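# Stow earphones in chest drawer and close it

## Task

Place the coiled earphones inside the small chest's open drawer, then push the drawer closed, keeping the chest standing upright.

## Robot and tools

Robot: two seven-joint arms, left_arm and right_arm, each ending in a parallel gripper. The fingers of left_arm can fold: only a grip within the outer quarter of each pad (near the tip) squeezes as commanded. Deeper grips may hold loosely, drop narrow parts, or squeeze wide ones too hard. Tips pushed into a surface fold easily unless the fingers are fully shut, so contact may go unnoticed. right_arm's fingers are rigid.

Frame: all positions, orientations and offsets use the scene frame. Its origin sits at table-top height, halfway between the nominal arm bases. +z is up, +x points out over the table, and left_arm is on the +y side (image left/right need not match). Calibrated bases: left_arm at (-0.009, +0.290, 0) m, quat_wxyz (+1.000, 0, 0, -0.012); right_arm at (+0.017, -0.393, 0) m, quat_wxyz (+1.000, 0, 0, +0.008). Reported hand poses may be off by a few centimetres, more when reaching far. The gripper's fingers point along its own +z and open along its y. end_effector_position is the point between the closed pads; fingertips extend about 33 mm past it for gaps up to 40 mm, and about 9 mm when fully open.

A row is 18 numbers, each in [-1, 1], always for both arms: left dx, dy, dz, rx, ry, rz, gripper position, force_limit, speed, then the same nine for the right. dx..rz are offsets, not poses: they count from that arm's Hand target at the moment the action or move starts, along scene axes. 1.0 equals 0.6 m of travel or 180 degrees; rx, ry, rz form a single rotation vector, turning about the Hand target's position. Repeating an offset moves the arm further. All zeros re-requests the current Hand target. Gripper numbers are absolute commands, so resend the previous values to leave a gripper unchanged; 0 is itself a command.

execute_actions(actions, cameras): actions is a list of actions; each action is up to 15 rows, one per 1/30 s step, and a short action repeats its final row. Every row in an action counts from the same start pose. Each action lasts 0.5 s. Images return only when actions is empty or cameras names them (["all"], a list of names, or []).

move(target, speed, blend, blocking, cameras): target is one 18-number row or a list of up to 15 rows; every row's offsets count from the Hand targets at the move's start, not from the previous row. Paths are straight, end together and are capped at 10 s. speed is top speed in m/s, 0.002 to 2 (default 0.25), one value or one per target; rotation is limited to twice that in rad/s, max 2.5. blend (m) rounds corners between list targets; 0 means stop at each. Paths do not avoid obstacles or the other arm. Faster moves lag, stray and hit harder. Gripper values of later targets are applied on arrival. blocking=false returns after about 0.5 s while the move continues. The extra move: line reports the ending (done, off_target, moving, held, fault) and limits (paced = command clipped, held = steps withheld).

wait(seconds 0 to 10) lets time run with commands held. stop() brakes a running move; fingers keep going. zoom_image(camera, region) enlarges part of the newest image from cam_left_wrist or cam_right_wrist; region is [x0, y0, x1, y1] pixels from the top-left, at most 504 by 504. clear_fault(arm) clears a reported torque or force fault on left_arm or right_arm. finished_scene(scene) ends the current scene, given its number; it is irreversible, so call it only when the earphones are in the closed drawer and nothing is being held.

Gripper: position +1 is fully open (140 mm); pads touch near -0.8; -1 closes until blocked. force_limit sets pad force for a slow close: roughly 14 N at -1, 40 N at 0, 58 N at +1. speed sets finger speed: about 30 mm/s at -1, 140 at 0, 250 at +1; faster closes hit harder (up to ~116 N on rigid parts). Both start at +1. To grip firmer, raise force_limit and nudge position (-1 to -0.98); to soften, reopen and close slowly. Check object_status: 0 moving, 1 blocked while opening, 2 blocked while closing (likely holding), 3 reached target or pads met. It may lag 0.2 to 1.7 s. position_measured is in counts: 3 open, ~75 is 100 mm, 139 is 60 mm, 200 is 20 mm, 230 pads touching.

Control: each step the commanded pose is clipped to 70 mm and 16 degrees from the measured pose. Hand target in results is the latest clipped command and the base for the next offsets. A gripper may rest short of it; resend the gap as an offset. To end a push, command the target back behind the gripper. Large wrist turns can swing the elbow.

Results also give end_effector_quat_wxyz, joint positions and velocities ("within noise" when still), joint torques, external joint torques and flange force (gripper x y z, includes held weight; noisy during acceleration; "no reading" if unavailable), and Tool commands.

Faults: contact torque over the load limit (85 N m for waist, shoulder, upper arm roll, elbow; 11 N m for forearm roll, wrist pitch, wrist roll), net outside force of 85 N, joint range overrun, or joint overspeed stop the arm until clear_fault. If a grip pins the faulted arm, open first. Joint ranges (rad): waist -2.901..2.901, shoulder -1.836..1.836, upper arm roll -2.901..2.901, elbow -3.077..-0.117 (straight at -0.467), forearm roll -2.876..2.876, wrist pitch 0.440..4.622, wrist roll -3.051..3.051. A MOTOR HOT line warns of overheating from long loads, stretched poses or pushing; an OVER-TEMPERATURE FAULT brakes the arm for 30 to 60 s or more.

Cameras: cam_left_wrist and cam_right_wrist, each 896x504, pinhole; focal about 476 and 462 px, centre near (448, 252).

Avoid: dropping the earphones or letting anything leave the table; releasing a moving part; slamming the drawer or striking the chest, camera stand or table; tipping the chest; hard squeezes on parts resting on surfaces; any contact or pinching between the two grippers or arms. Loose objects may occasionally be nudged by outside disturbances.

Each tool is called after ">>>" as name([rows], argument=value, ...), one row to a line, values as JSON.

## Session

>>> execute_actions(actions=[])

Scene clock: 0.00 s.
left_arm: end_effector_position=(+0.2504, +0.4651, +0.1220) position_measured=3 object_status=3 end_effector_quat_wxyz=(+0.355, +0.800, +0.014, +0.484) | right_arm: end_effector_position=(+0.2772, -0.6119, +0.3061) position_measured=3 object_status=3 end_effector_quat_wxyz=(-0.005, +0.972, +0.233, -0.022)
Joint positions: left_arm=[1.207 0.151 0.33 -2.691 -0.982 1.646 0.686] | right_arm=[-0.497 -0.672 -0.15 -2.458 -0.12 1.753 -2.614]
Joint velocities: within noise
Joint torques (N m): no reading
External joint torques (N m): no reading
Flange force (N): no reading
Hand target: left_arm +0.2504, +0.4651, +0.1220; +0.355, +0.800, +0.014, +0.484 | right_arm +0.2772, -0.6119, +0.3061; -0.005, +0.972, +0.233, -0.022
Tool commands: left_gripper/position=+1.0 left_gripper/force_limit=+1.0 left_gripper/speed=+1.0 right_gripper/position=+1.0 right_gripper/force_limit=+1.0 right_gripper/speed=+1.0

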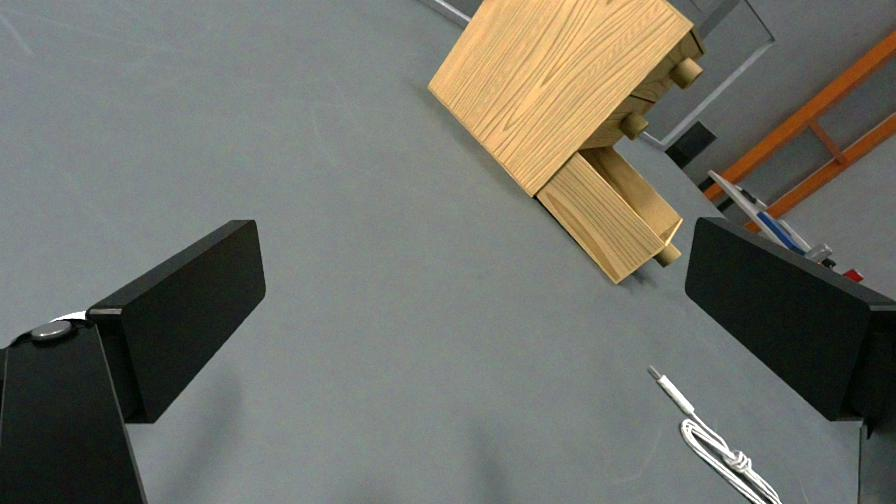

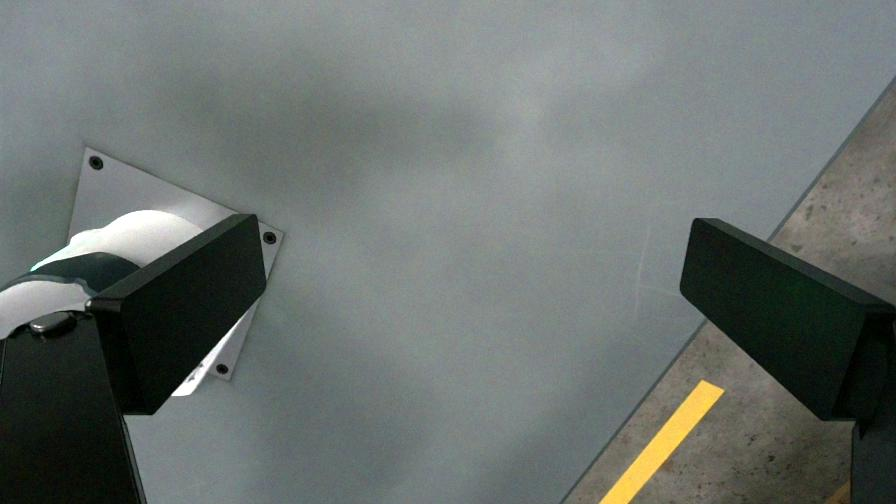

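>>> move(target=[0,0,0,0,0,0,1,1,1,-0.04,0.6,0.3,0,0,-0.15,1,1,1], speed=0.35, cameras=["all"])

Scene clock: 13.07 s.
left_arm: end_effector_position=(+0.2504, +0.4651, +0.1220) position_measured=3 object_status=3 end_effector_quat_wxyz=(+0.355, +0.800, +0.014, +0.484) | right_arm: end_effector_position=(+0.2539, -0.2538, +0.4860) position_measured=3 object_status=3 end_effector_quat_wxyz=(-0.009, +1.000, +0.002, -0.019)
Joint positions: left_arm=[1.207 0.151 0.33 -2.691 -0.982 1.646 0.686] | right_arm=[-0.746 -1.002 0.496 -1.981 0.481 1.046 -1.785]
Joint velocities: left_arm=[within noise] | right_arm=[0 -0.001 0 0 0 -0.002 0.007]
Joint torques (N m): left_arm=[-0.07 -23.83 1.21 10.72 -0.22 -1.7 0.07] | right_arm=[-0.34 10.56 -13.65 15.77 1.11 2.43 0.34]
External joint torques (N m): left_arm=[-0.12 -0.7 0.29 -0.43 0.15 -0.05 -0.01] | right_arm=[-0.3 -0.22 0.1 -0.4 0.28 -0.09 0.34]
Flange force (N): left_arm=[1.2 4.2 0.0] | right_arm=[-0.3 -1.0 1.6]
Hand target: left_arm +0.2504, +0.4651, +0.1220; +0.355, +0.800, +0.014, +0.484 | right_arm +0.2532, -0.2519, +0.4861; -0.010, +1.000, -0.001, -0.020
Off the commanded pose: left_arm 0.000 m, 0 deg | right_arm 0.002 m, 0 deg.
move: done

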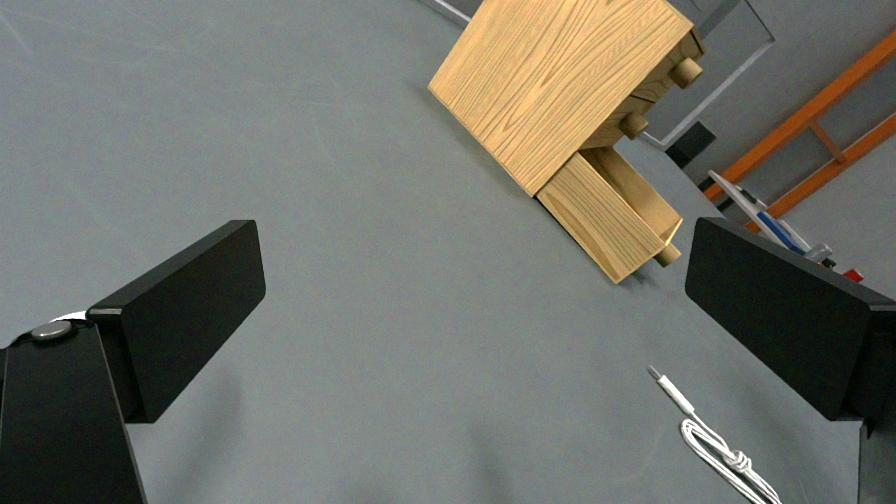

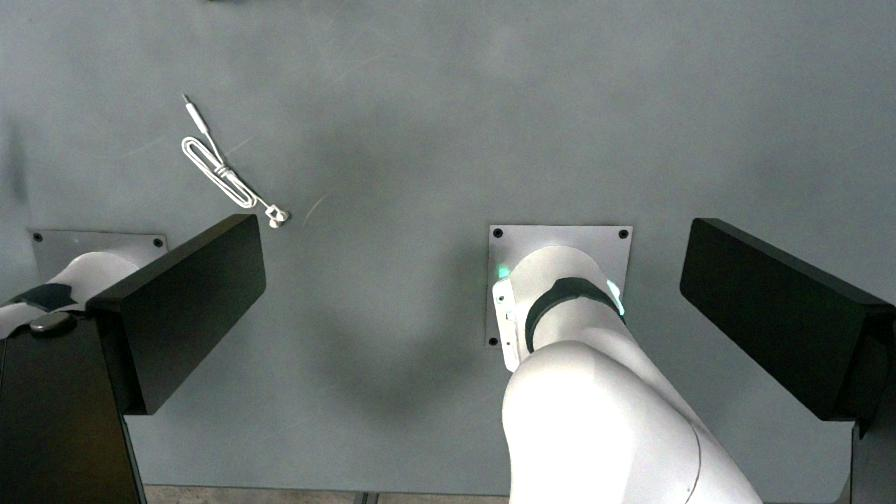

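>>> move(target=[0,0,0,0,0,0,1,1,1,-0.1,0.51,-0.45,0,0,0.25,-0.1,-1,0], speed=0.3, cameras=["cam_right_wrist"])

Scene clock: 23.47 s.
left_arm: end_effector_position=(+0.2504, +0.4651, +0.1220) position_measured=3 object_status=3 end_effector_quat_wxyz=(+0.355, +0.800, +0.014, +0.484) | right_arm: end_effector_position=(+0.1931, +0.0521, +0.2160) position_measured=141 object_status=3 end_effector_quat_wxyz=(+0.001, +0.926, +0.378, -0.023)
Joint positions: left_arm=[1.207 0.151 0.33 -2.691 -0.982 1.646 0.686] | right_arm=[-0.518 -1.223 1.213 -2.164 1.081 1.442 -1.954]
Joint velocities: left_arm=[within noise] | right_arm=[0.001 -0.001 0 0.001 0 0.001 -0.009]
Joint torques (N m): left_arm=[-0.1 -23.85 1.24 10.68 -0.21 -1.7 0.07] | right_arm=[0.08 22.58 -28.32 10.31 1.13 2.67 -0.4]
External joint torques (N m): left_arm=[-0.06 -0.77 0.41 -0.38 0.15 -0.03 -0.01] | right_arm=[0.09 0.99 -0.65 -0.32 0.22 0.18 -0.4]
Flange force (N): left_arm=[1.3 4.4 -0.3] | right_arm=[-1.1 1.6 -0.6]
Hand target: left_arm +0.2504, +0.4651, +0.1220; +0.355, +0.800, +0.014, +0.484 | right_arm +0.1932, +0.0541, +0.2161; -0.002, +0.924, +0.382, -0.022
Off the commanded pose: left_arm 0.000 m, 0 deg | right_arm 0.002 m, 1 deg.
move: done
Images, in order (width x height): cam_right_wrist 896x504.

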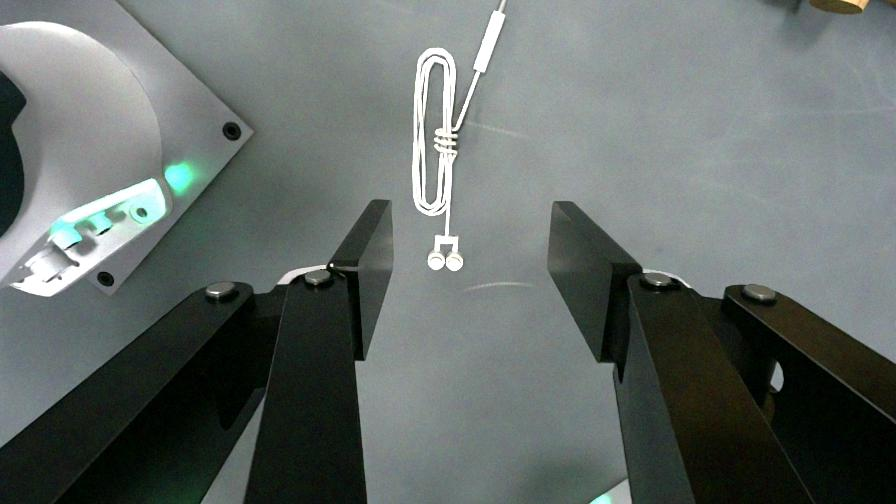

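>>> move(target=[0,0,0,0,0,0,1,1,1,-0.0127,0.0297,-0.23,0,0,0,-0.22,-1,0], speed=0.15, cameras=["cam_right_wrist"])

Scene clock: 31.50 s.
left_arm: end_effector_position=(+0.2504, +0.4651, +0.1220) position_measured=3 object_status=3 end_effector_quat_wxyz=(+0.355, +0.800, +0.014, +0.484) | right_arm: end_effector_position=(+0.1848, +0.0704, +0.0783) position_measured=157 object_status=3 end_effector_quat_wxyz=(+0.000, +0.925, +0.379, -0.024)
Joint positions: left_arm=[1.207 0.151 0.33 -2.691 -0.982 1.646 0.686] | right_arm=[-0.523 -1.321 1.49 -2.255 1.326 1.619 -1.968]
Joint velocities: left_arm=[within noise] | right_arm=[0 0.001 -0.001 0 0.001 0.004 -0.002]
Joint torques (N m): left_arm=[-0.11 -23.9 1.23 10.65 -0.22 -1.7 0.12] | right_arm=[-0.27 23.46 -30.23 5.91 1.15 2.66 -0.32]
External joint torques (N m): left_arm=[-0.17 -0.71 0.3 -0.5 0.14 -0.05 0.03] | right_arm=[-0.24 0.05 -0.74 -0.53 0.24 0.17 -0.32]
Flange force (N): left_arm=[1.1 4.3 0.2] | right_arm=[-1.4 1.8 -0.5]
Hand target: left_arm +0.2504, +0.4651, +0.1220; +0.355, +0.800, +0.014, +0.484 | right_arm +0.1856, +0.0719, +0.0781; -0.002, +0.924, +0.382, -0.022
Off the commanded pose: left_arm 0.000 m, 0 deg | right_arm 0.002 m, 0 deg.
move: done
Images, in order (width x height): cam_right_wrist 896x504.

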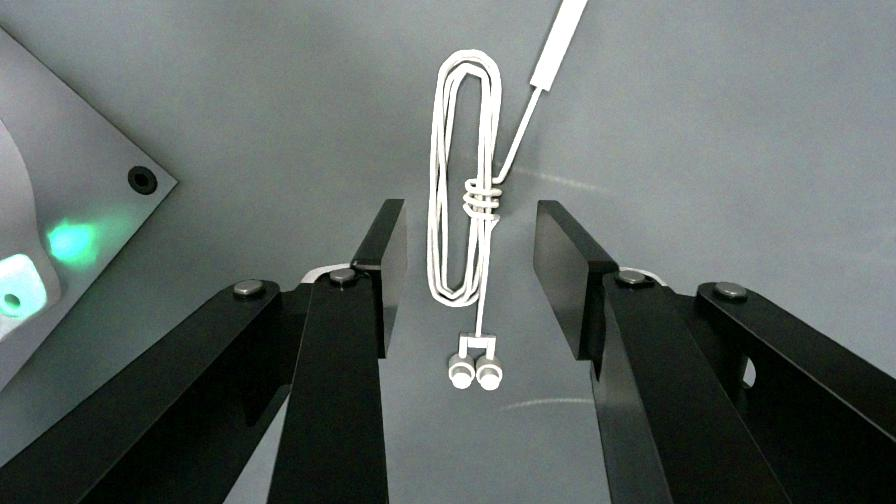

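>>> move(target=[0,0,0,0,0,0,1,1,1,0,0,-0.071,0,0,0,-0.22,-1,0], speed=0.05)

>>> move(target=[0,0,0,0,0,0,1,1,1,0,0,0,0,0,0,-1,-0.7,-1], cameras=["cam_right_wrist"])

>>> move(target=[0,0,0,0,0,0,1,1,1,0,0,0.15,0,0,0,-1,-0.7,-1], speed=0.08, cameras=["cam_right_wrist"])

Scene clock: 39.27 s.
left_arm: end_effector_position=(+0.2504, +0.4651, +0.1220) position_measured=3 object_status=3 end_effector_quat_wxyz=(+0.355, +0.800, +0.014, +0.484) | right_arm: end_effector_position=(+0.1844, +0.0712, +0.0359) position_measured=157 object_status=3 end_effector_quat_wxyz=(+0.000, +0.925, +0.380, -0.024)
Joint positions: left_arm=[1.207 0.151 0.33 -2.691 -0.982 1.646 0.686] | right_arm=[-0.535 -1.345 1.582 -2.266 1.402 1.675 -1.98]
Joint velocities: left_arm=[within noise] | right_arm=[0 0.001 -0.003 0 0.002 0.004 -0.002]
Joint torques (N m): left_arm=[-0.07 -23.82 1.2 10.69 -0.21 -1.71 0.07] | right_arm=[-0.29 23.71 -30.44 4.16 1.18 2.65 -0.42]
External joint torques (N m): left_arm=[-0.05 -0.8 0.35 -0.33 0.14 -0.05 -0.01] | right_arm=[-0.23 -0.31 -0.71 -0.84 0.27 0.15 -0.42]
Flange force (N): left_arm=[1.4 4.3 -0.3] | right_arm=[-2.2 2.3 -0.3]
Hand target: left_arm +0.2504, +0.4651, +0.1220; +0.355, +0.800, +0.014, +0.484 | right_arm +0.1856, +0.0719, +0.0355; -0.002, +0.924, +0.382, -0.022
Off the commanded pose: left_arm 0.000 m, 0 deg | right_arm 0.001 m, 0 deg.
move: done

Scene clock: 40.73 s.
left_arm: end_effector_position=(+0.2504, +0.4651, +0.1220) position_measured=3 object_status=3 end_effector_quat_wxyz=(+0.355, +0.800, +0.014, +0.484) | right_arm: end_effector_position=(+0.1850, +0.0713, +0.0359) position_measured=215 object_status=0 end_effector_quat_wxyz=(+0.000, +0.925, +0.380, -0.023)
Joint positions: left_arm=[1.207 0.151 0.33 -2.691 -0.982 1.646 0.686] | right_arm=[-0.535 -1.345 1.582 -2.266 1.402 1.678 -1.981]
Joint torques (N m): left_arm=[-0.1 -23.84 1.2 10.73 -0.21 -1.7 0.04] | right_arm=[-0.27 23.98 -30.23 4.13 1.02 2.57 -0.27]
External joint torques (N m): left_arm=[-0.18 -0.71 0.26 -0.37 0.15 -0.04 -0.04] | right_arm=[-0.26 -0.01 -0.52 -0.9 0.12 0.07 -0.26]
Flange force (N): left_arm=[1.4 4.0 0.0] | right_arm=[-2.2 2.1 -0.5]
Hand target: left_arm +0.2504, +0.4651, +0.1220; +0.355, +0.800, +0.014, +0.484 | right_arm +0.1856, +0.0719, +0.0355; -0.002, +0.924, +0.382, -0.022
Off the commanded pose: left_arm 0.000 m, 0 deg | right_arm 0.001 m, 0 deg.
move: done
Images, in order (width x height): cam_right_wrist 896x504.

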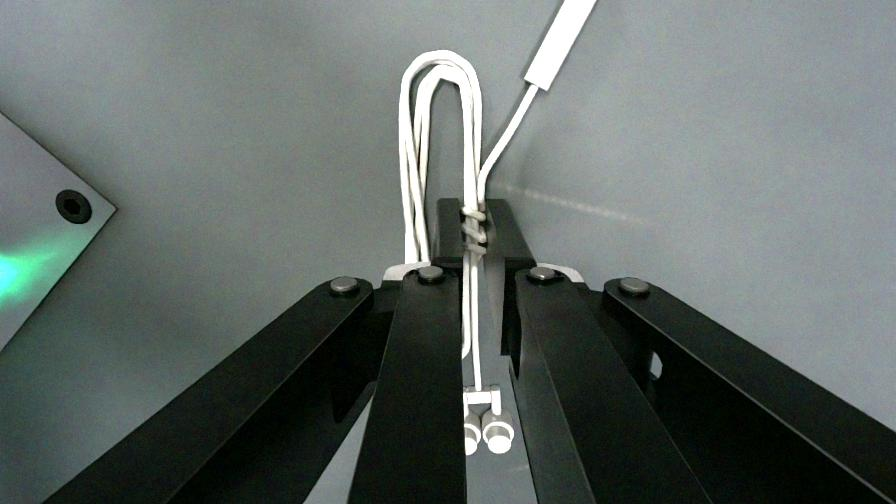

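Scene clock: 42.50 s.
left_arm: end_effector_position=(+0.2504, +0.4651, +0.1220) position_measured=3 object_status=3 end_effector_quat_wxyz=(+0.355, +0.800, +0.014, +0.484) | right_arm: end_effector_position=(+0.1864, +0.0727, +0.1250) position_measured=215 object_status=2 end_effector_quat_wxyz=(-0.003, +0.923, +0.384, -0.021)
Joint positions: left_arm=[1.207 0.151 0.33 -2.691 -0.982 1.646 0.686] | right_arm=[-0.518 -1.288 1.397 -2.226 1.249 1.567 -1.966]
Joint velocities: left_arm=[within noise] | right_arm=[0.001 -0.003 -0.001 -0.001 -0.001 -0.005 0.003]
Joint torques (N m): left_arm=[-0.06 -23.84 1.22 10.74 -0.21 -1.71 0.08] | right_arm=[0.72 23.21 -30.88 7.84 0.68 2.37 0.35]
External joint torques (N m): left_arm=[-0.04 -0.75 0.37 -0.42 0.16 -0.05 0] | right_arm=[0.79 0.2 -1.64 -0.12 -0.24 -0.15 0.35]
Flange force (N): left_arm=[1.2 4.4 -0.3] | right_arm=[-4.7 -0.5 -3.9]
Hand target: left_arm +0.2504, +0.4651, +0.1220; +0.355, +0.800, +0.014, +0.484 | right_arm +0.1856, +0.0719, +0.1255; -0.002, +0.924, +0.382, -0.022
Off the commanded pose: left_arm 0.000 m, 0 deg | right_arm 0.001 m, 0 deg.
move: done
Images, in order (width x height): cam_right_wrist 896x504.

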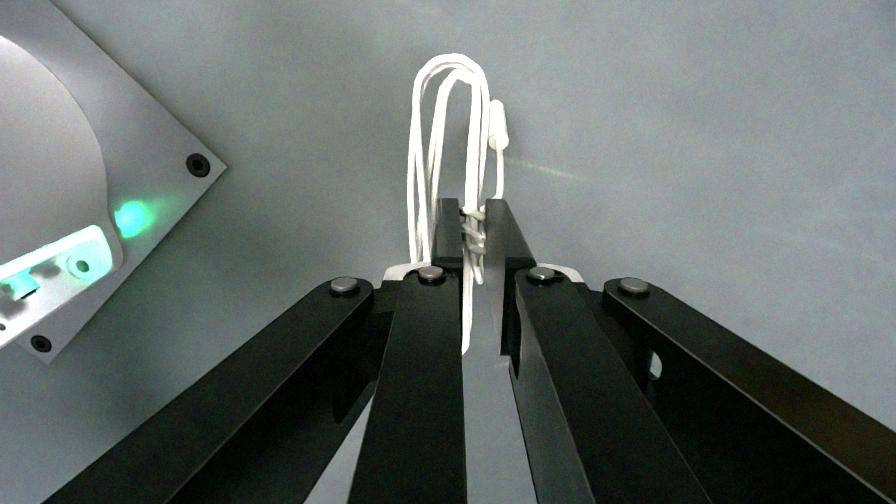

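>>> move([
  [0,0,0,0,0,0,1,1,1,0.02,0,0.25,0.02,-0.03,-0.02,-1,-0.7,-1],
  [0,0,0,0,0,0,1,1,1,0.40,-0.18,0.36,0.085,-0.125,-0.094,-1,-0.7,-1],
], speed=0.2, blend=0.04, cameras=["all"])

Scene clock: 59.20 s.
left_arm: end_effector_position=(+0.2504, +0.4651, +0.1220) position_measured=3 object_status=3 end_effector_quat_wxyz=(+0.355, +0.800, +0.014, +0.484) | right_arm: end_effector_position=(+0.4250, -0.0380, +0.3408) position_measured=215 object_status=2 end_effector_quat_wxyz=(-0.051, +0.949, +0.231, +0.207)
Joint positions: left_arm=[1.207 0.151 0.33 -2.691 -0.982 1.646 0.686] | right_arm=[-0.775 -1.251 0.995 -2.26 1.16 1.744 -2.083]
Joint velocities: left_arm=[within noise] | right_arm=[0 0.001 0 0.001 0.001 0.001 -0.007]
Joint torques (N m): left_arm=[-0.07 -23.85 1.2 10.73 -0.19 -1.69 0.06] | right_arm=[0.58 18.93 -25.94 12.43 1.54 3.45 -0.15]
External joint torques (N m): left_arm=[-0.07 -0.71 0.34 -0.41 0.17 -0.03 -0.02] | right_arm=[0.66 1.04 -0.48 -0.33 0.23 0.13 -0.17]
Flange force (N): left_arm=[1.2 4.2 -0.2] | right_arm=[-1.4 1.1 -0.6]
Hand target: left_arm +0.2504, +0.4651, +0.1220; +0.355, +0.800, +0.014, +0.484 | right_arm +0.4256, -0.0361, +0.3415; -0.053, +0.948, +0.236, +0.208
Off the commanded pose: left_arm 0.000 m, 0 deg | right_arm 0.002 m, 1 deg.
move: done

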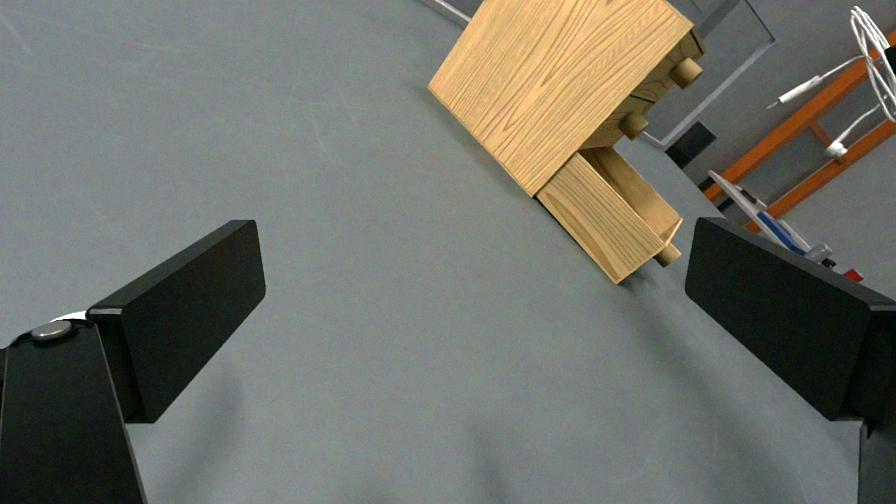

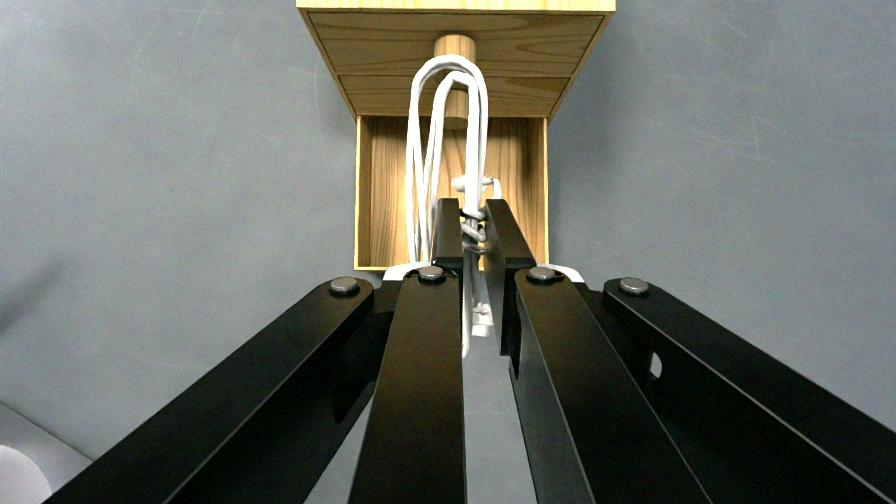

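>>> move([
  [0,0,0,0,0,0,1,1,1,0.07,0.036,0,0,0,0,-1,-0.7,-1],
  [0,0,0,0,0,0,1,1,1,0.07,0.036,-0.4,0,0,0,-1,-0.7,-1],
], speed=0.12, cameras=["cam_right_wrist"])

Scene clock: 69.10 s.
left_arm: end_effector_position=(+0.2504, +0.4651, +0.1220) position_measured=3 object_status=3 end_effector_quat_wxyz=(+0.355, +0.800, +0.014, +0.484) | right_arm: end_effector_position=(+0.4665, -0.0142, +0.1016) position_measured=215 object_status=2 end_effector_quat_wxyz=(-0.053, +0.949, +0.233, +0.207)
Joint positions: left_arm=[1.207 0.151 0.33 -2.691 -0.982 1.646 0.686] | right_arm=[-0.884 -1.34 1.553 -2.374 1.661 2.074 -2.229]
Joint velocities: left_arm=[within noise] | right_arm=[0 -0.003 0.001 -0.001 0.001 0.001 -0.007]
Joint torques (N m): left_arm=[-0.09 -23.86 1.2 10.73 -0.21 -1.7 0.07] | right_arm=[-0.23 20.44 -29.79 4.74 1.31 3.23 -0.34]
External joint torques (N m): left_arm=[-0.08 -0.71 0.34 -0.39 0.15 -0.03 -0.01] | right_arm=[-0.27 -0.53 -0.56 -0.67 0.17 0.02 -0.35]
Flange force (N): left_arm=[1.2 4.2 -0.2] | right_arm=[-1.4 1.8 -0.9]
Hand target: left_arm +0.2504, +0.4651, +0.1220; +0.355, +0.800, +0.014, +0.484 | right_arm +0.4676, -0.0145, +0.1015; -0.053, +0.948, +0.236, +0.208
Off the commanded pose: left_arm 0.000 m, 0 deg | right_arm 0.001 m, 0 deg.
move: done
Images, in order (width x height): cam_right_wrist 896x504.

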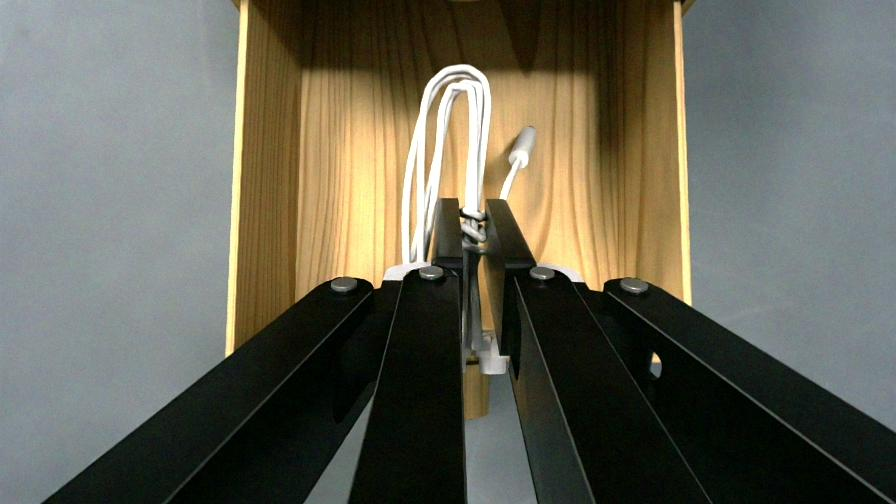

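>>> move([
  [0,0,0,0,0,0,1,1,1,0.022,0.012,0,0,0,0,-1,-0.7,-1],
  [0,0,0,0,0,0,1,1,1,0.022,0.012,-0.082,0,0,0,-1,-0.7,-1],
], speed=0.06, cameras=["cam_right_wrist"])

Scene clock: 75.60 s.
left_arm: end_effector_position=(+0.2504, +0.4651, +0.1220) position_measured=3 object_status=3 end_effector_quat_wxyz=(+0.355, +0.800, +0.014, +0.484) | right_arm: end_effector_position=(+0.4796, -0.0078, +0.0521) position_measured=215 object_status=2 end_effector_quat_wxyz=(-0.053, +0.949, +0.233, +0.206)
Joint positions: left_arm=[1.207 0.151 0.33 -2.691 -0.982 1.646 0.686] | right_arm=[-0.954 -1.377 1.671 -2.322 1.771 2.121 -2.256]
Joint velocities: left_arm=[within noise] | right_arm=[0.001 0.001 0.001 0 0.002 0 -0.009]
Joint torques (N m): left_arm=[-0.09 -23.91 1.24 10.76 -0.21 -1.69 0.11] | right_arm=[-0.21 22.37 -30.73 3.14 1.32 3.24 -0.24]
External joint torques (N m): left_arm=[-0.13 -0.88 0.33 -0.31 0.14 -0.03 0.03] | right_arm=[-0.12 -0.62 -0.73 -0.06 0.22 0.04 -0.25]
Flange force (N): left_arm=[1.6 4.5 -0.2] | right_arm=[0.3 0.9 -0.4]
Hand target: left_arm +0.2504, +0.4651, +0.1220; +0.355, +0.800, +0.014, +0.484 | right_arm +0.4808, -0.0073, +0.0523; -0.053, +0.948, +0.236, +0.208
Off the commanded pose: left_arm 0.000 m, 0 deg | right_arm 0.001 m, 0 deg.
move: done
Images, in order (width x height): cam_right_wrist 896x504.

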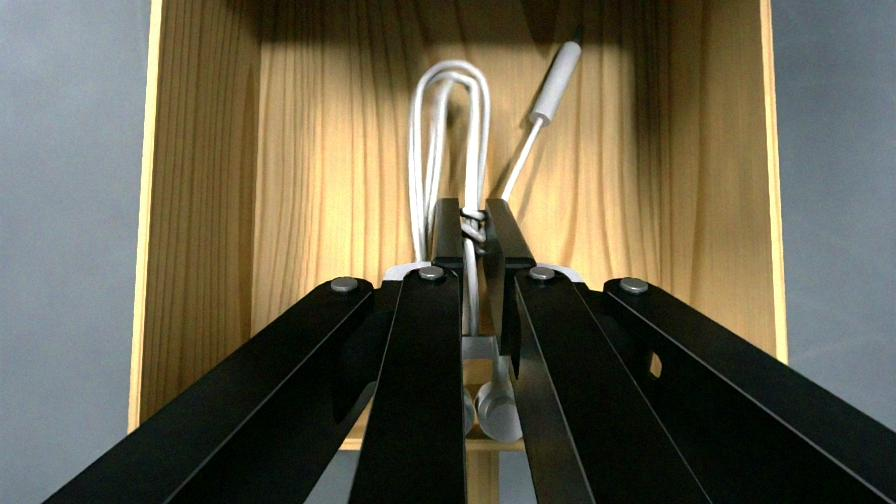

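>>> move(target=[0,0,0,0,0,0,1,1,1,0.018,0.01,-0.01,0,0,0,-1,-0.7,-1], speed=0.04)

>>> move(target=[0,0,0,0,0,0,1,1,1,0,0,0,0,0,0,-0.35,-0.7,-1])

>>> move(target=[0,0,0,0,0,0,1,1,1,-0.03,-0.016,0.25,0,0,0,-0.35,-0.7,-1], speed=0.1, cameras=["cam_right_wrist"])

>>> zoom_image(camera="cam_right_wrist", region=[250, 50, 700, 450])

Scene clock: 81.43 s.
left_arm: end_effector_position=(+0.2504, +0.4651, +0.1220) position_measured=3 object_status=3 end_effector_quat_wxyz=(+0.355, +0.800, +0.014, +0.484) | right_arm: end_effector_position=(+0.4904, -0.0018, +0.0461) position_measured=217 object_status=2 end_effector_quat_wxyz=(-0.053, +0.949, +0.234, +0.206)
Joint positions: left_arm=[1.207 0.151 0.33 -2.691 -0.982 1.646 0.686] | right_arm=[-0.992 -1.388 1.687 -2.281 1.781 2.123 -2.258]
Joint torques (N m): left_arm=[-0.11 -23.83 1.2 10.73 -0.2 -1.71 0.09] | right_arm=[-0.26 23.05 -31.21 3.07 1.32 3.3 -0.22]
External joint torques (N m): left_arm=[-0.11 -0.7 0.33 -0.42 0.16 -0.05 0.01] | right_arm=[-0.4 -0.96 -0.83 -0.05 0.23 0.12 -0.23]
Flange force (N): left_arm=[1.2 4.2 -0.1] | right_arm=[1.0 1.1 0.3]
Hand target: left_arm +0.2504, +0.4651, +0.1220; +0.355, +0.800, +0.014, +0.484 | right_arm +0.4916, -0.0013, +0.0463; -0.053, +0.948, +0.236, +0.208
Off the commanded pose: left_arm 0.000 m, 0 deg | right_arm 0.001 m, 0 deg.
move: done

Scene clock: 82.63 s.
left_arm: end_effector_position=(+0.2504, +0.4651, +0.1220) position_measured=3 object_status=3 end_effector_quat_wxyz=(+0.355, +0.800, +0.014, +0.484) | right_arm: end_effector_position=(+0.4904, -0.0018, +0.0461) position_measured=173 object_status=0 end_effector_quat_wxyz=(-0.053, +0.949, +0.234, +0.206)
Joint positions: left_arm=[1.207 0.151 0.33 -2.691 -0.982 1.646 0.686] | right_arm=[-0.992 -1.388 1.687 -2.281 1.781 2.123 -2.258]
Joint torques (N m): left_arm=[-0.13 -23.88 1.21 10.68 -0.22 -1.7 0.06] | right_arm=[-0.29 23.33 -31.23 3.07 1.34 3.27 -0.24]
External joint torques (N m): left_arm=[-0.11 -0.78 0.36 -0.45 0.14 -0.04 -0.02] | right_arm=[-0.26 -0.68 -0.78 0.05 0.25 0.07 -0.26]
Flange force (N): left_arm=[1.4 4.5 -0.1] | right_arm=[0.9 1.0 0.1]
Hand target: left_arm +0.2504, +0.4651, +0.1220; +0.355, +0.800, +0.014, +0.484 | right_arm +0.4916, -0.0013, +0.0463; -0.053, +0.948, +0.236, +0.208
Off the commanded pose: left_arm 0.000 m, 0 deg | right_arm 0.001 m, 0 deg.
move: done

Scene clock: 84.90 s.
left_arm: end_effector_position=(+0.2504, +0.4651, +0.1220) position_measured=3 object_status=3 end_effector_quat_wxyz=(+0.355, +0.800, +0.014, +0.484) | right_arm: end_effector_position=(+0.4747, -0.0111, +0.1963) position_measured=173 object_status=3 end_effector_quat_wxyz=(-0.052, +0.947, +0.238, +0.210)
Joint positions: left_arm=[1.207 0.151 0.33 -2.691 -0.982 1.646 0.686] | right_arm=[-0.886 -1.293 1.349 -2.311 1.463 1.966 -2.182]
Joint velocities: left_arm=[within noise] | right_arm=[0.001 0 0 0 0.001 -0.004 0.007]
Joint torques (N m): left_arm=[-0.08 -23.86 1.2 10.72 -0.21 -1.7 0.06] | right_arm=[0.71 20.9 -30.53 8.61 0.95 2.99 0.26]
External joint torques (N m): left_arm=[-0.16 -0.71 0.25 -0.43 0.16 -0.05 -0.02] | right_arm=[0.68 0.43 -1.51 -0.21 -0.28 -0.28 0.24]
Flange force (N): left_arm=[1.3 4.2 0.0] | right_arm=[-2.1 -0.6 -5.7]
Hand target: left_arm +0.2504, +0.4651, +0.1220; +0.355, +0.800, +0.014, +0.484 | right_arm +0.4736, -0.0109, +0.1963; -0.053, +0.948, +0.236, +0.208
Off the commanded pose: left_arm 0.000 m, 0 deg | right_arm 0.001 m, 0 deg.
move: done
Images, in order (width x height): cam_right_wrist 896x504.

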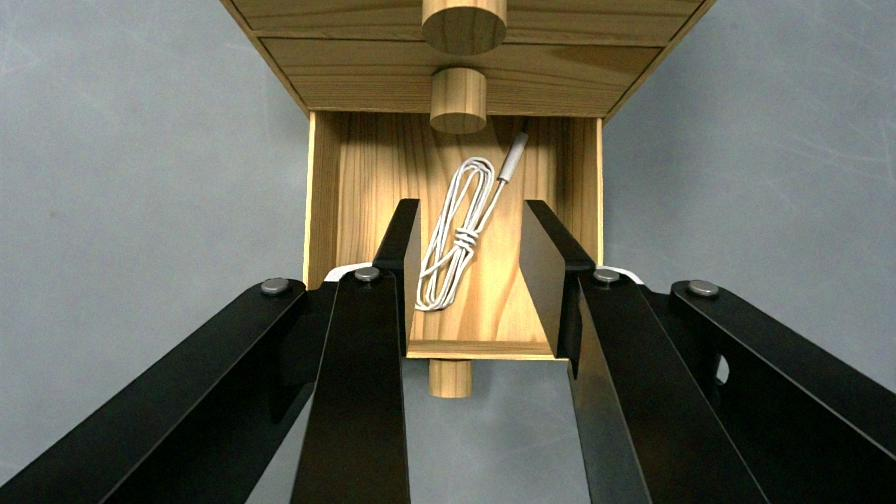

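Scaled by 1.120 from the camera's 896x504 image, which has a finer 1280x720 frame.

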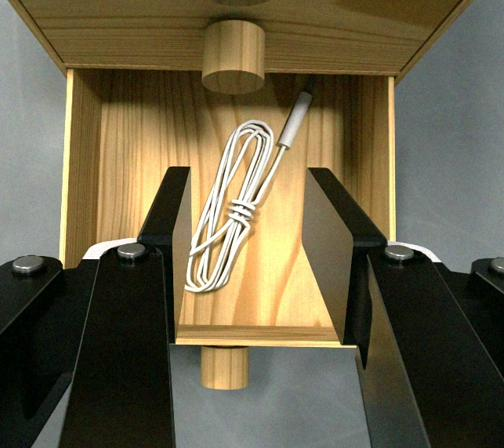

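>>> move([
  [0,0,0,0,0,0,1,1,1,-0.08,-0.04,0.1,0,0,0,-0.35,-0.7,-1],
  [0,0,0,0,0,0,1,1,1,-0.212,-0.10,0.1,0,0,0,-1,-0.99,-0.5],
], speed=0.2, blend=[0.03,0], cameras=["cam_right_wrist"])

>>> move(target=[0,0,0,0,0,0,1,1,1,0,0,-0.32,0,0,0,-1,-1,-0.5], speed=0.15, cameras=["cam_right_wrist"])

Scene clock: 95.67 s.
left_arm: end_effector_position=(+0.2504, +0.4651, +0.1220) position_measured=3 object_status=3 end_effector_quat_wxyz=(+0.355, +0.800, +0.014, +0.484) | right_arm: end_effector_position=(+0.3470, -0.0696, +0.2566) position_measured=232 object_status=3 end_effector_quat_wxyz=(-0.053, +0.947, +0.239, +0.210)
Joint positions: left_arm=[1.207 0.151 0.33 -2.691 -0.982 1.646 0.686] | right_arm=[-0.478 -1.445 1.028 -2.62 1.247 1.804 -2.09]
Joint torques (N m): left_arm=[-0.04 -23.85 1.2 10.73 -0.22 -1.7 0.05] | right_arm=[0.48 14.4 -23.87 10.49 1.07 3.09 0.28]
External joint torques (N m): left_arm=[-0.04 -0.69 0.34 -0.46 0.15 -0.04 -0.03] | right_arm=[0.5 -0.44 -1.22 -1.14 -0.22 -0.24 0.27]
Flange force (N): left_arm=[1.2 4.3 -0.2] | right_arm=[-6.2 0.6 -4.4]
Hand target: left_arm +0.2504, +0.4651, +0.1220; +0.355, +0.800, +0.014, +0.484 | right_arm +0.3464, -0.0709, +0.2563; -0.053, +0.948, +0.236, +0.208
Off the commanded pose: left_arm 0.000 m, 0 deg | right_arm 0.001 m, 0 deg.
move: done
Images, in order (width x height): cam_right_wrist 896x504.

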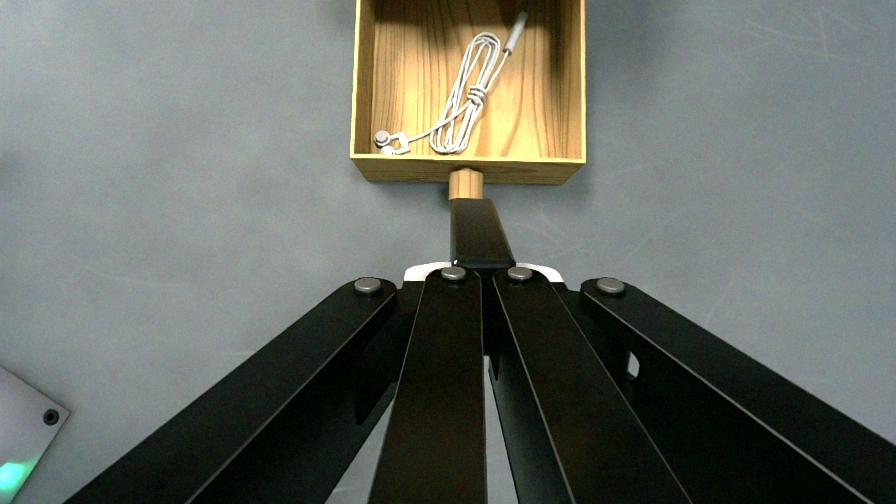

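Scene clock: 97.77 s.
left_arm: end_effector_position=(+0.2504, +0.4651, +0.1220) position_measured=3 object_status=3 end_effector_quat_wxyz=(+0.355, +0.800, +0.014, +0.484) | right_arm: end_effector_position=(+0.3451, -0.0718, +0.0637) position_measured=232 object_status=3 end_effector_quat_wxyz=(-0.053, +0.949, +0.232, +0.206)
Joint positions: left_arm=[1.207 0.151 0.33 -2.691 -0.982 1.646 0.686] | right_arm=[-0.43 -1.497 1.601 -2.764 1.805 2.016 -2.149]
Joint velocities: left_arm=[within noise] | right_arm=[0.002 -0.002 0.001 0.001 0.002 0.002 -0.006]
Joint torques (N m): left_arm=[-0.09 -23.87 1.25 10.75 -0.21 -1.7 0.06] | right_arm=[-0.26 13.5 -23.94 0.7 1.4 3.36 -0.31]
External joint torques (N m): left_arm=[-0.13 -0.68 0.35 -0.44 0.16 -0.05 -0.02] | right_arm=[-0.23 -0.68 -0.54 0.15 0.23 0.08 -0.32]
Flange force (N): left_arm=[1.2 4.2 -0.1] | right_arm=[2.0 1.2 0.1]
Hand target: left_arm +0.2504, +0.4651, +0.1220; +0.355, +0.800, +0.014, +0.484 | right_arm +0.3464, -0.0709, +0.0643; -0.053, +0.948, +0.236, +0.208
Off the commanded pose: left_arm 0.000 m, 0 deg | right_arm 0.002 m, 0 deg.
move: done
Images, in order (width x height): cam_right_wrist 896x504.

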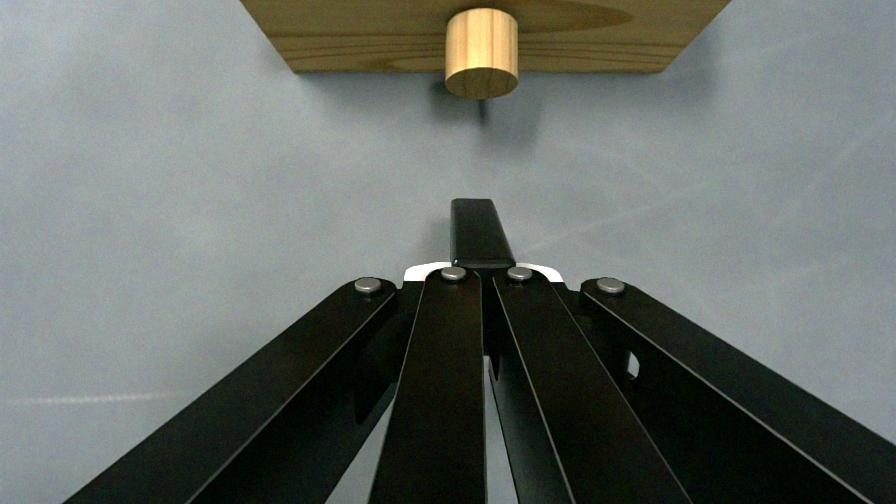

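>>> move(target=[0,0,0,0,0,0,1,1,1,0.206,0.109,0,0,0,0,-1,-1,-0.5], speed=0.07, cameras=["cam_right_wrist","cam_left_wrist"])

Scene clock: 103.20 s.
left_arm: end_effector_position=(+0.2504, +0.4651, +0.1220) position_measured=3 object_status=3 end_effector_quat_wxyz=(+0.355, +0.800, +0.014, +0.484) | right_arm: end_effector_position=(+0.4704, -0.0051, +0.0655) position_measured=232 object_status=3 end_effector_quat_wxyz=(-0.055, +0.948, +0.232, +0.210)
Joint positions: left_arm=[1.207 0.151 0.33 -2.691 -0.982 1.646 0.686] | right_arm=[-0.904 -1.5 1.609 -2.353 1.81 2.004 -2.215]
Joint torques (N m): left_arm=[-0.1 -23.89 1.21 10.73 -0.21 -1.7 0.07] | right_arm=[-0.12 21.86 -30.9 1.41 1.21 3.05 -0.31]
External joint torques (N m): left_arm=[-0.13 -0.77 0.32 -0.38 0.15 -0.04 -0.01] | right_arm=[-0.1 -0.42 -0.56 0.29 -0.01 -0.19 -0.33]
Flange force (N): left_arm=[1.4 4.3 -0.1] | right_arm=[1.5 0.7 -0.5]
Hand target: left_arm +0.2504, +0.4651, +0.1220; +0.355, +0.800, +0.014, +0.484 | right_arm +0.4700, -0.0055, +0.0643; -0.053, +0.948, +0.236, +0.208
Off the commanded pose: left_arm 0.000 m, 0 deg | right_arm 0.001 m, 1 deg.
move: done

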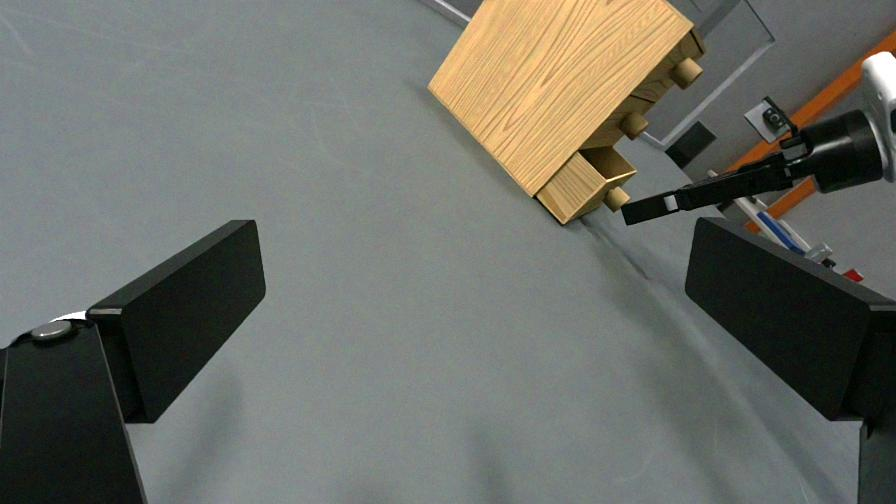

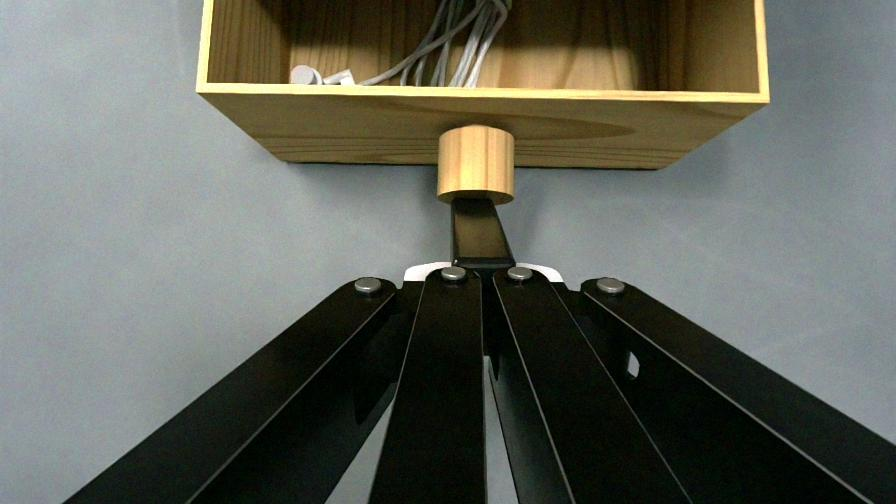

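>>> move(target=[0,0,0,0,0,0,1,1,1,0.063,0.0335,0,0,0,0,-1,-1,-0.5], speed=0.05, cameras=["cam_right_wrist","cam_left_wrist"])

>>> zoom_image(camera="cam_left_wrist", region=[480, 80, 720, 260])

Scene clock: 108.20 s.
left_arm: end_effector_position=(+0.2504, +0.4651, +0.1220) position_measured=3 object_status=3 end_effector_quat_wxyz=(+0.355, +0.800, +0.014, +0.484) | right_arm: end_effector_position=(+0.5081, +0.0152, +0.0655) position_measured=232 object_status=3 end_effector_quat_wxyz=(-0.054, +0.947, +0.238, +0.210)
Joint positions: left_arm=[1.207 0.151 0.33 -2.691 -0.982 1.646 0.686] | right_arm=[-1.029 -1.505 1.613 -2.216 1.803 2.003 -2.214]
Joint torques (N m): left_arm=[-0.08 -23.89 1.22 10.81 -0.21 -1.7 0.05] | right_arm=[-0.41 25.36 -32.3 1.05 1.05 3.21 0.25]
External joint torques (N m): left_arm=[-0.13 -0.69 0.3 -0.39 0.16 -0.04 -0.03] | right_arm=[-0.49 -0.09 -0.58 -0.19 -0.17 -0.03 0.23]
Flange force (N): left_arm=[1.3 4.1 -0.1] | right_arm=[1.5 0.2 -1.0]
Hand target: left_arm +0.2504, +0.4651, +0.1220; +0.355, +0.800, +0.014, +0.484 | right_arm +0.5078, +0.0146, +0.0643; -0.053, +0.948, +0.236, +0.208
Off the commanded pose: left_arm 0.000 m, 0 deg | right_arm 0.001 m, 0 deg.
move: done

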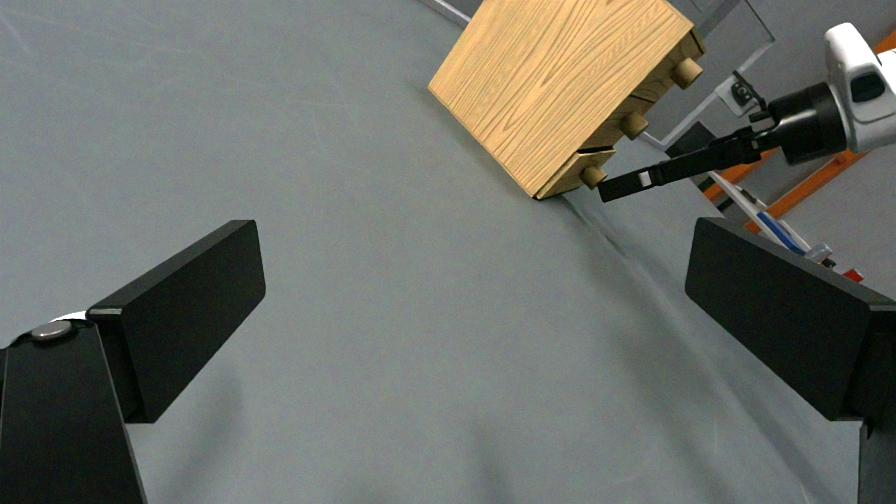

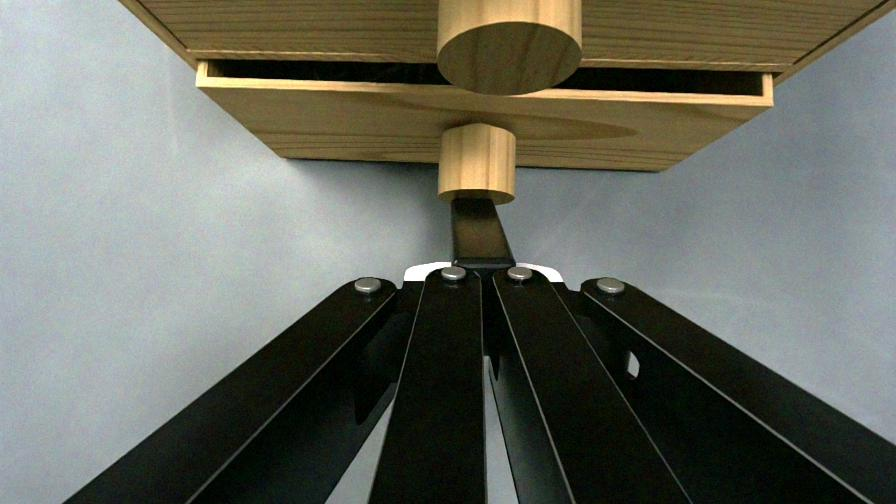

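Scaled by 2.100 from the camera's 896x504 image, which has a finer 1280x720 frame.

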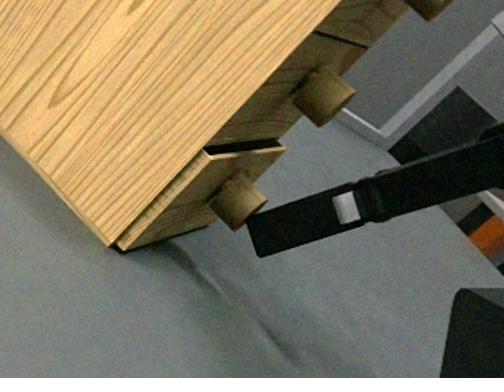

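>>> move(target=[0,0,0,0,0,0,1,1,1,0.0165,0.0088,0,0,0,0,-1,-1,-0.5], speed=0.025)

>>> move(target=[0,0,0,0,0,0,1,1,1,0.009,0.005,0,0,0,0,-1,-1,-0.5], speed=0.02, cameras=["cam_right_wrist","cam_left_wrist"])

>>> zoom_image(camera="cam_left_wrist", region=[480, 80, 720, 260])

Scene clock: 113.63 s.
left_arm: end_effector_position=(+0.2504, +0.4651, +0.1220) position_measured=3 object_status=3 end_effector_quat_wxyz=(+0.355, +0.800, +0.014, +0.484) | right_arm: end_effector_position=(+0.5173, +0.0198, +0.0653) position_measured=232 object_status=3 end_effector_quat_wxyz=(-0.053, +0.947, +0.238, +0.209)
Joint positions: left_arm=[1.207 0.151 0.33 -2.691 -0.982 1.646 0.686] | right_arm=[-1.06 -1.505 1.614 -2.181 1.798 2.003 -2.21]
Joint torques (N m): left_arm=[-0.04 -23.85 1.25 10.69 -0.22 -1.7 0.05] | right_arm=[-0.9 25.94 -32.33 2.38 1.61 3.45 0.27]
External joint torques (N m): left_arm=[-0.08 -0.66 0.35 -0.52 0.15 -0.05 -0.03] | right_arm=[-0.96 -0.44 -0.19 1.1 0.39 0.2 0.26]
Flange force (N): left_arm=[1.1 4.3 0.0] | right_arm=[5.4 -0.3 3.8]
Hand target: left_arm +0.2504, +0.4651, +0.1220; +0.355, +0.800, +0.014, +0.484 | right_arm +0.5177, +0.0199, +0.0643; -0.053, +0.948, +0.236, +0.208
Off the commanded pose: left_arm 0.000 m, 0 deg | right_arm 0.001 m, 0 deg.
move: done

Scene clock: 114.40 s.
left_arm: end_effector_position=(+0.2504, +0.4651, +0.1220) position_measured=3 object_status=3 end_effector_quat_wxyz=(+0.355, +0.800, +0.014, +0.484) | right_arm: end_effector_position=(+0.5219, +0.0225, +0.0654) position_measured=232 object_status=3 end_effector_quat_wxyz=(-0.053, +0.947, +0.238, +0.208)
Joint positions: left_arm=[1.207 0.151 0.33 -2.691 -0.982 1.646 0.686] | right_arm=[-1.077 -1.505 1.614 -2.162 1.794 2.001 -2.206]
Joint velocities: left_arm=[within noise] | right_arm=[0 0 -0.001 0.001 0.001 0.001 0.004]
Joint torques (N m): left_arm=[-0.1 -23.87 1.18 10.74 -0.2 -1.71 0.02] | right_arm=[-1.86 25.8 -31.88 2.91 1.86 3.79 0.28]
External joint torques (N m): left_arm=[-0.02 -0.77 0.39 -0.32 0.16 -0.03 -0.06] | right_arm=[-1.97 -0.98 0.37 1.52 0.64 0.55 0.27]
Flange force (N): left_arm=[1.4 4.3 -0.5] | right_arm=[8.4 0.5 8.0]
Hand target: left_arm +0.2504, +0.4651, +0.1220; +0.355, +0.800, +0.014, +0.484 | right_arm +0.5231, +0.0229, +0.0643; -0.053, +0.948, +0.236, +0.208
Off the commanded pose: left_arm 0.000 m, 0 deg | right_arm 0.002 m, 0 deg.
move: done

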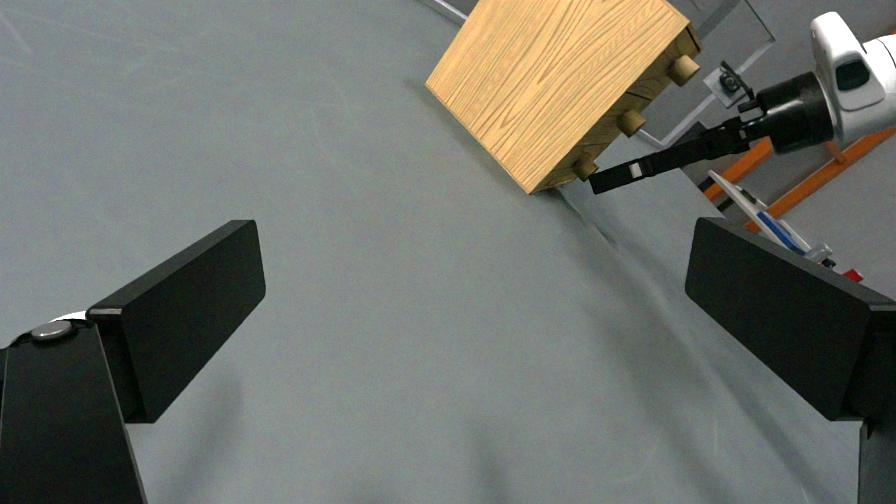

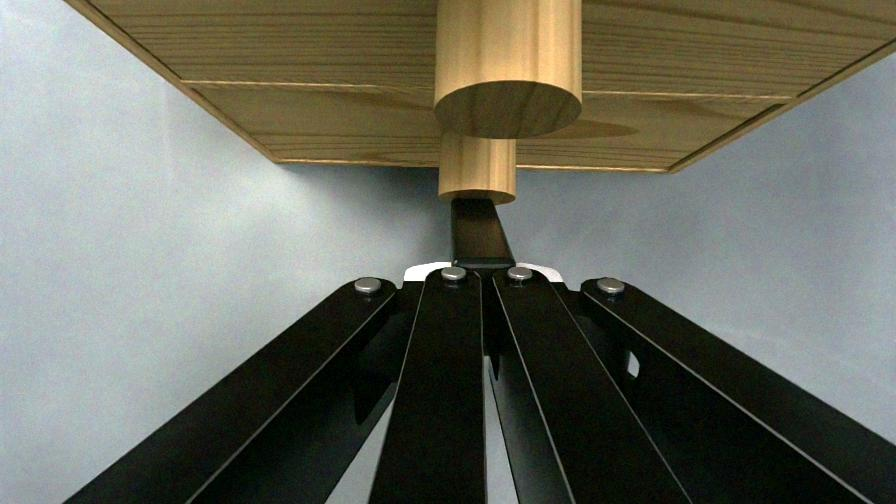

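Scaled by 2.100 from the camera's 896x504 image, which has a finer 1280x720 frame.

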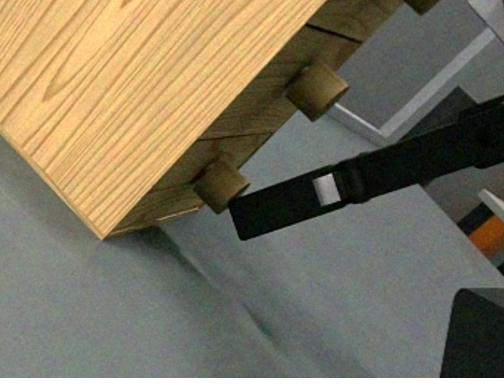

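The drawer is closed and flush; the chest has just started to shift, so I am backing off.

>>> move(target=[0,0,0,0,0,0,1,1,1,-0.12,-0.063,0,0,0,0,-1,-1,-0.5], speed=0.1)

>>> finished_scene(scene=2)

Scene clock: 118.27 s.
left_arm: end_effector_position=(+0.2504, +0.4651, +0.1220) position_measured=3 object_status=3 end_effector_quat_wxyz=(+0.355, +0.800, +0.014, +0.484) | right_arm: end_effector_position=(+0.4506, -0.0157, +0.0631) position_measured=232 object_status=3 end_effector_quat_wxyz=(-0.051, +0.949, +0.233, +0.206)
Joint positions: left_arm=[1.207 0.151 0.33 -2.691 -0.982 1.646 0.686] | right_arm=[-0.841 -1.5 1.609 -2.415 1.806 2.001 -2.214]
Joint velocities: left_arm=[within noise] | right_arm=[0.001 -0.001 -0.001 0 0.004 0.001 -0.003]
Joint torques (N m): left_arm=[-0.1 -23.89 1.23 10.72 -0.22 -1.69 0.07] | right_arm=[0.87 20.89 -30.96 -0.08 1.39 3.15 -0.29]
External joint torques (N m): left_arm=[-0.11 -0.79 0.36 -0.39 0.14 -0.03 -0.01] | right_arm=[0.97 0.04 -1.57 -1.05 0.19 -0.08 -0.3]
Flange force (N): left_arm=[1.4 4.4 -0.1] | right_arm=[-4.2 0.8 -6.0]
Hand target: left_arm +0.2504, +0.4651, +0.1220; +0.355, +0.800, +0.014, +0.484 | right_arm +0.4511, -0.0149, +0.0643; -0.053, +0.948, +0.236, +0.208
Off the commanded pose: left_arm 0.000 m, 0 deg | right_arm 0.002 m, 0 deg.
move: done

The scene is finished: the task was done.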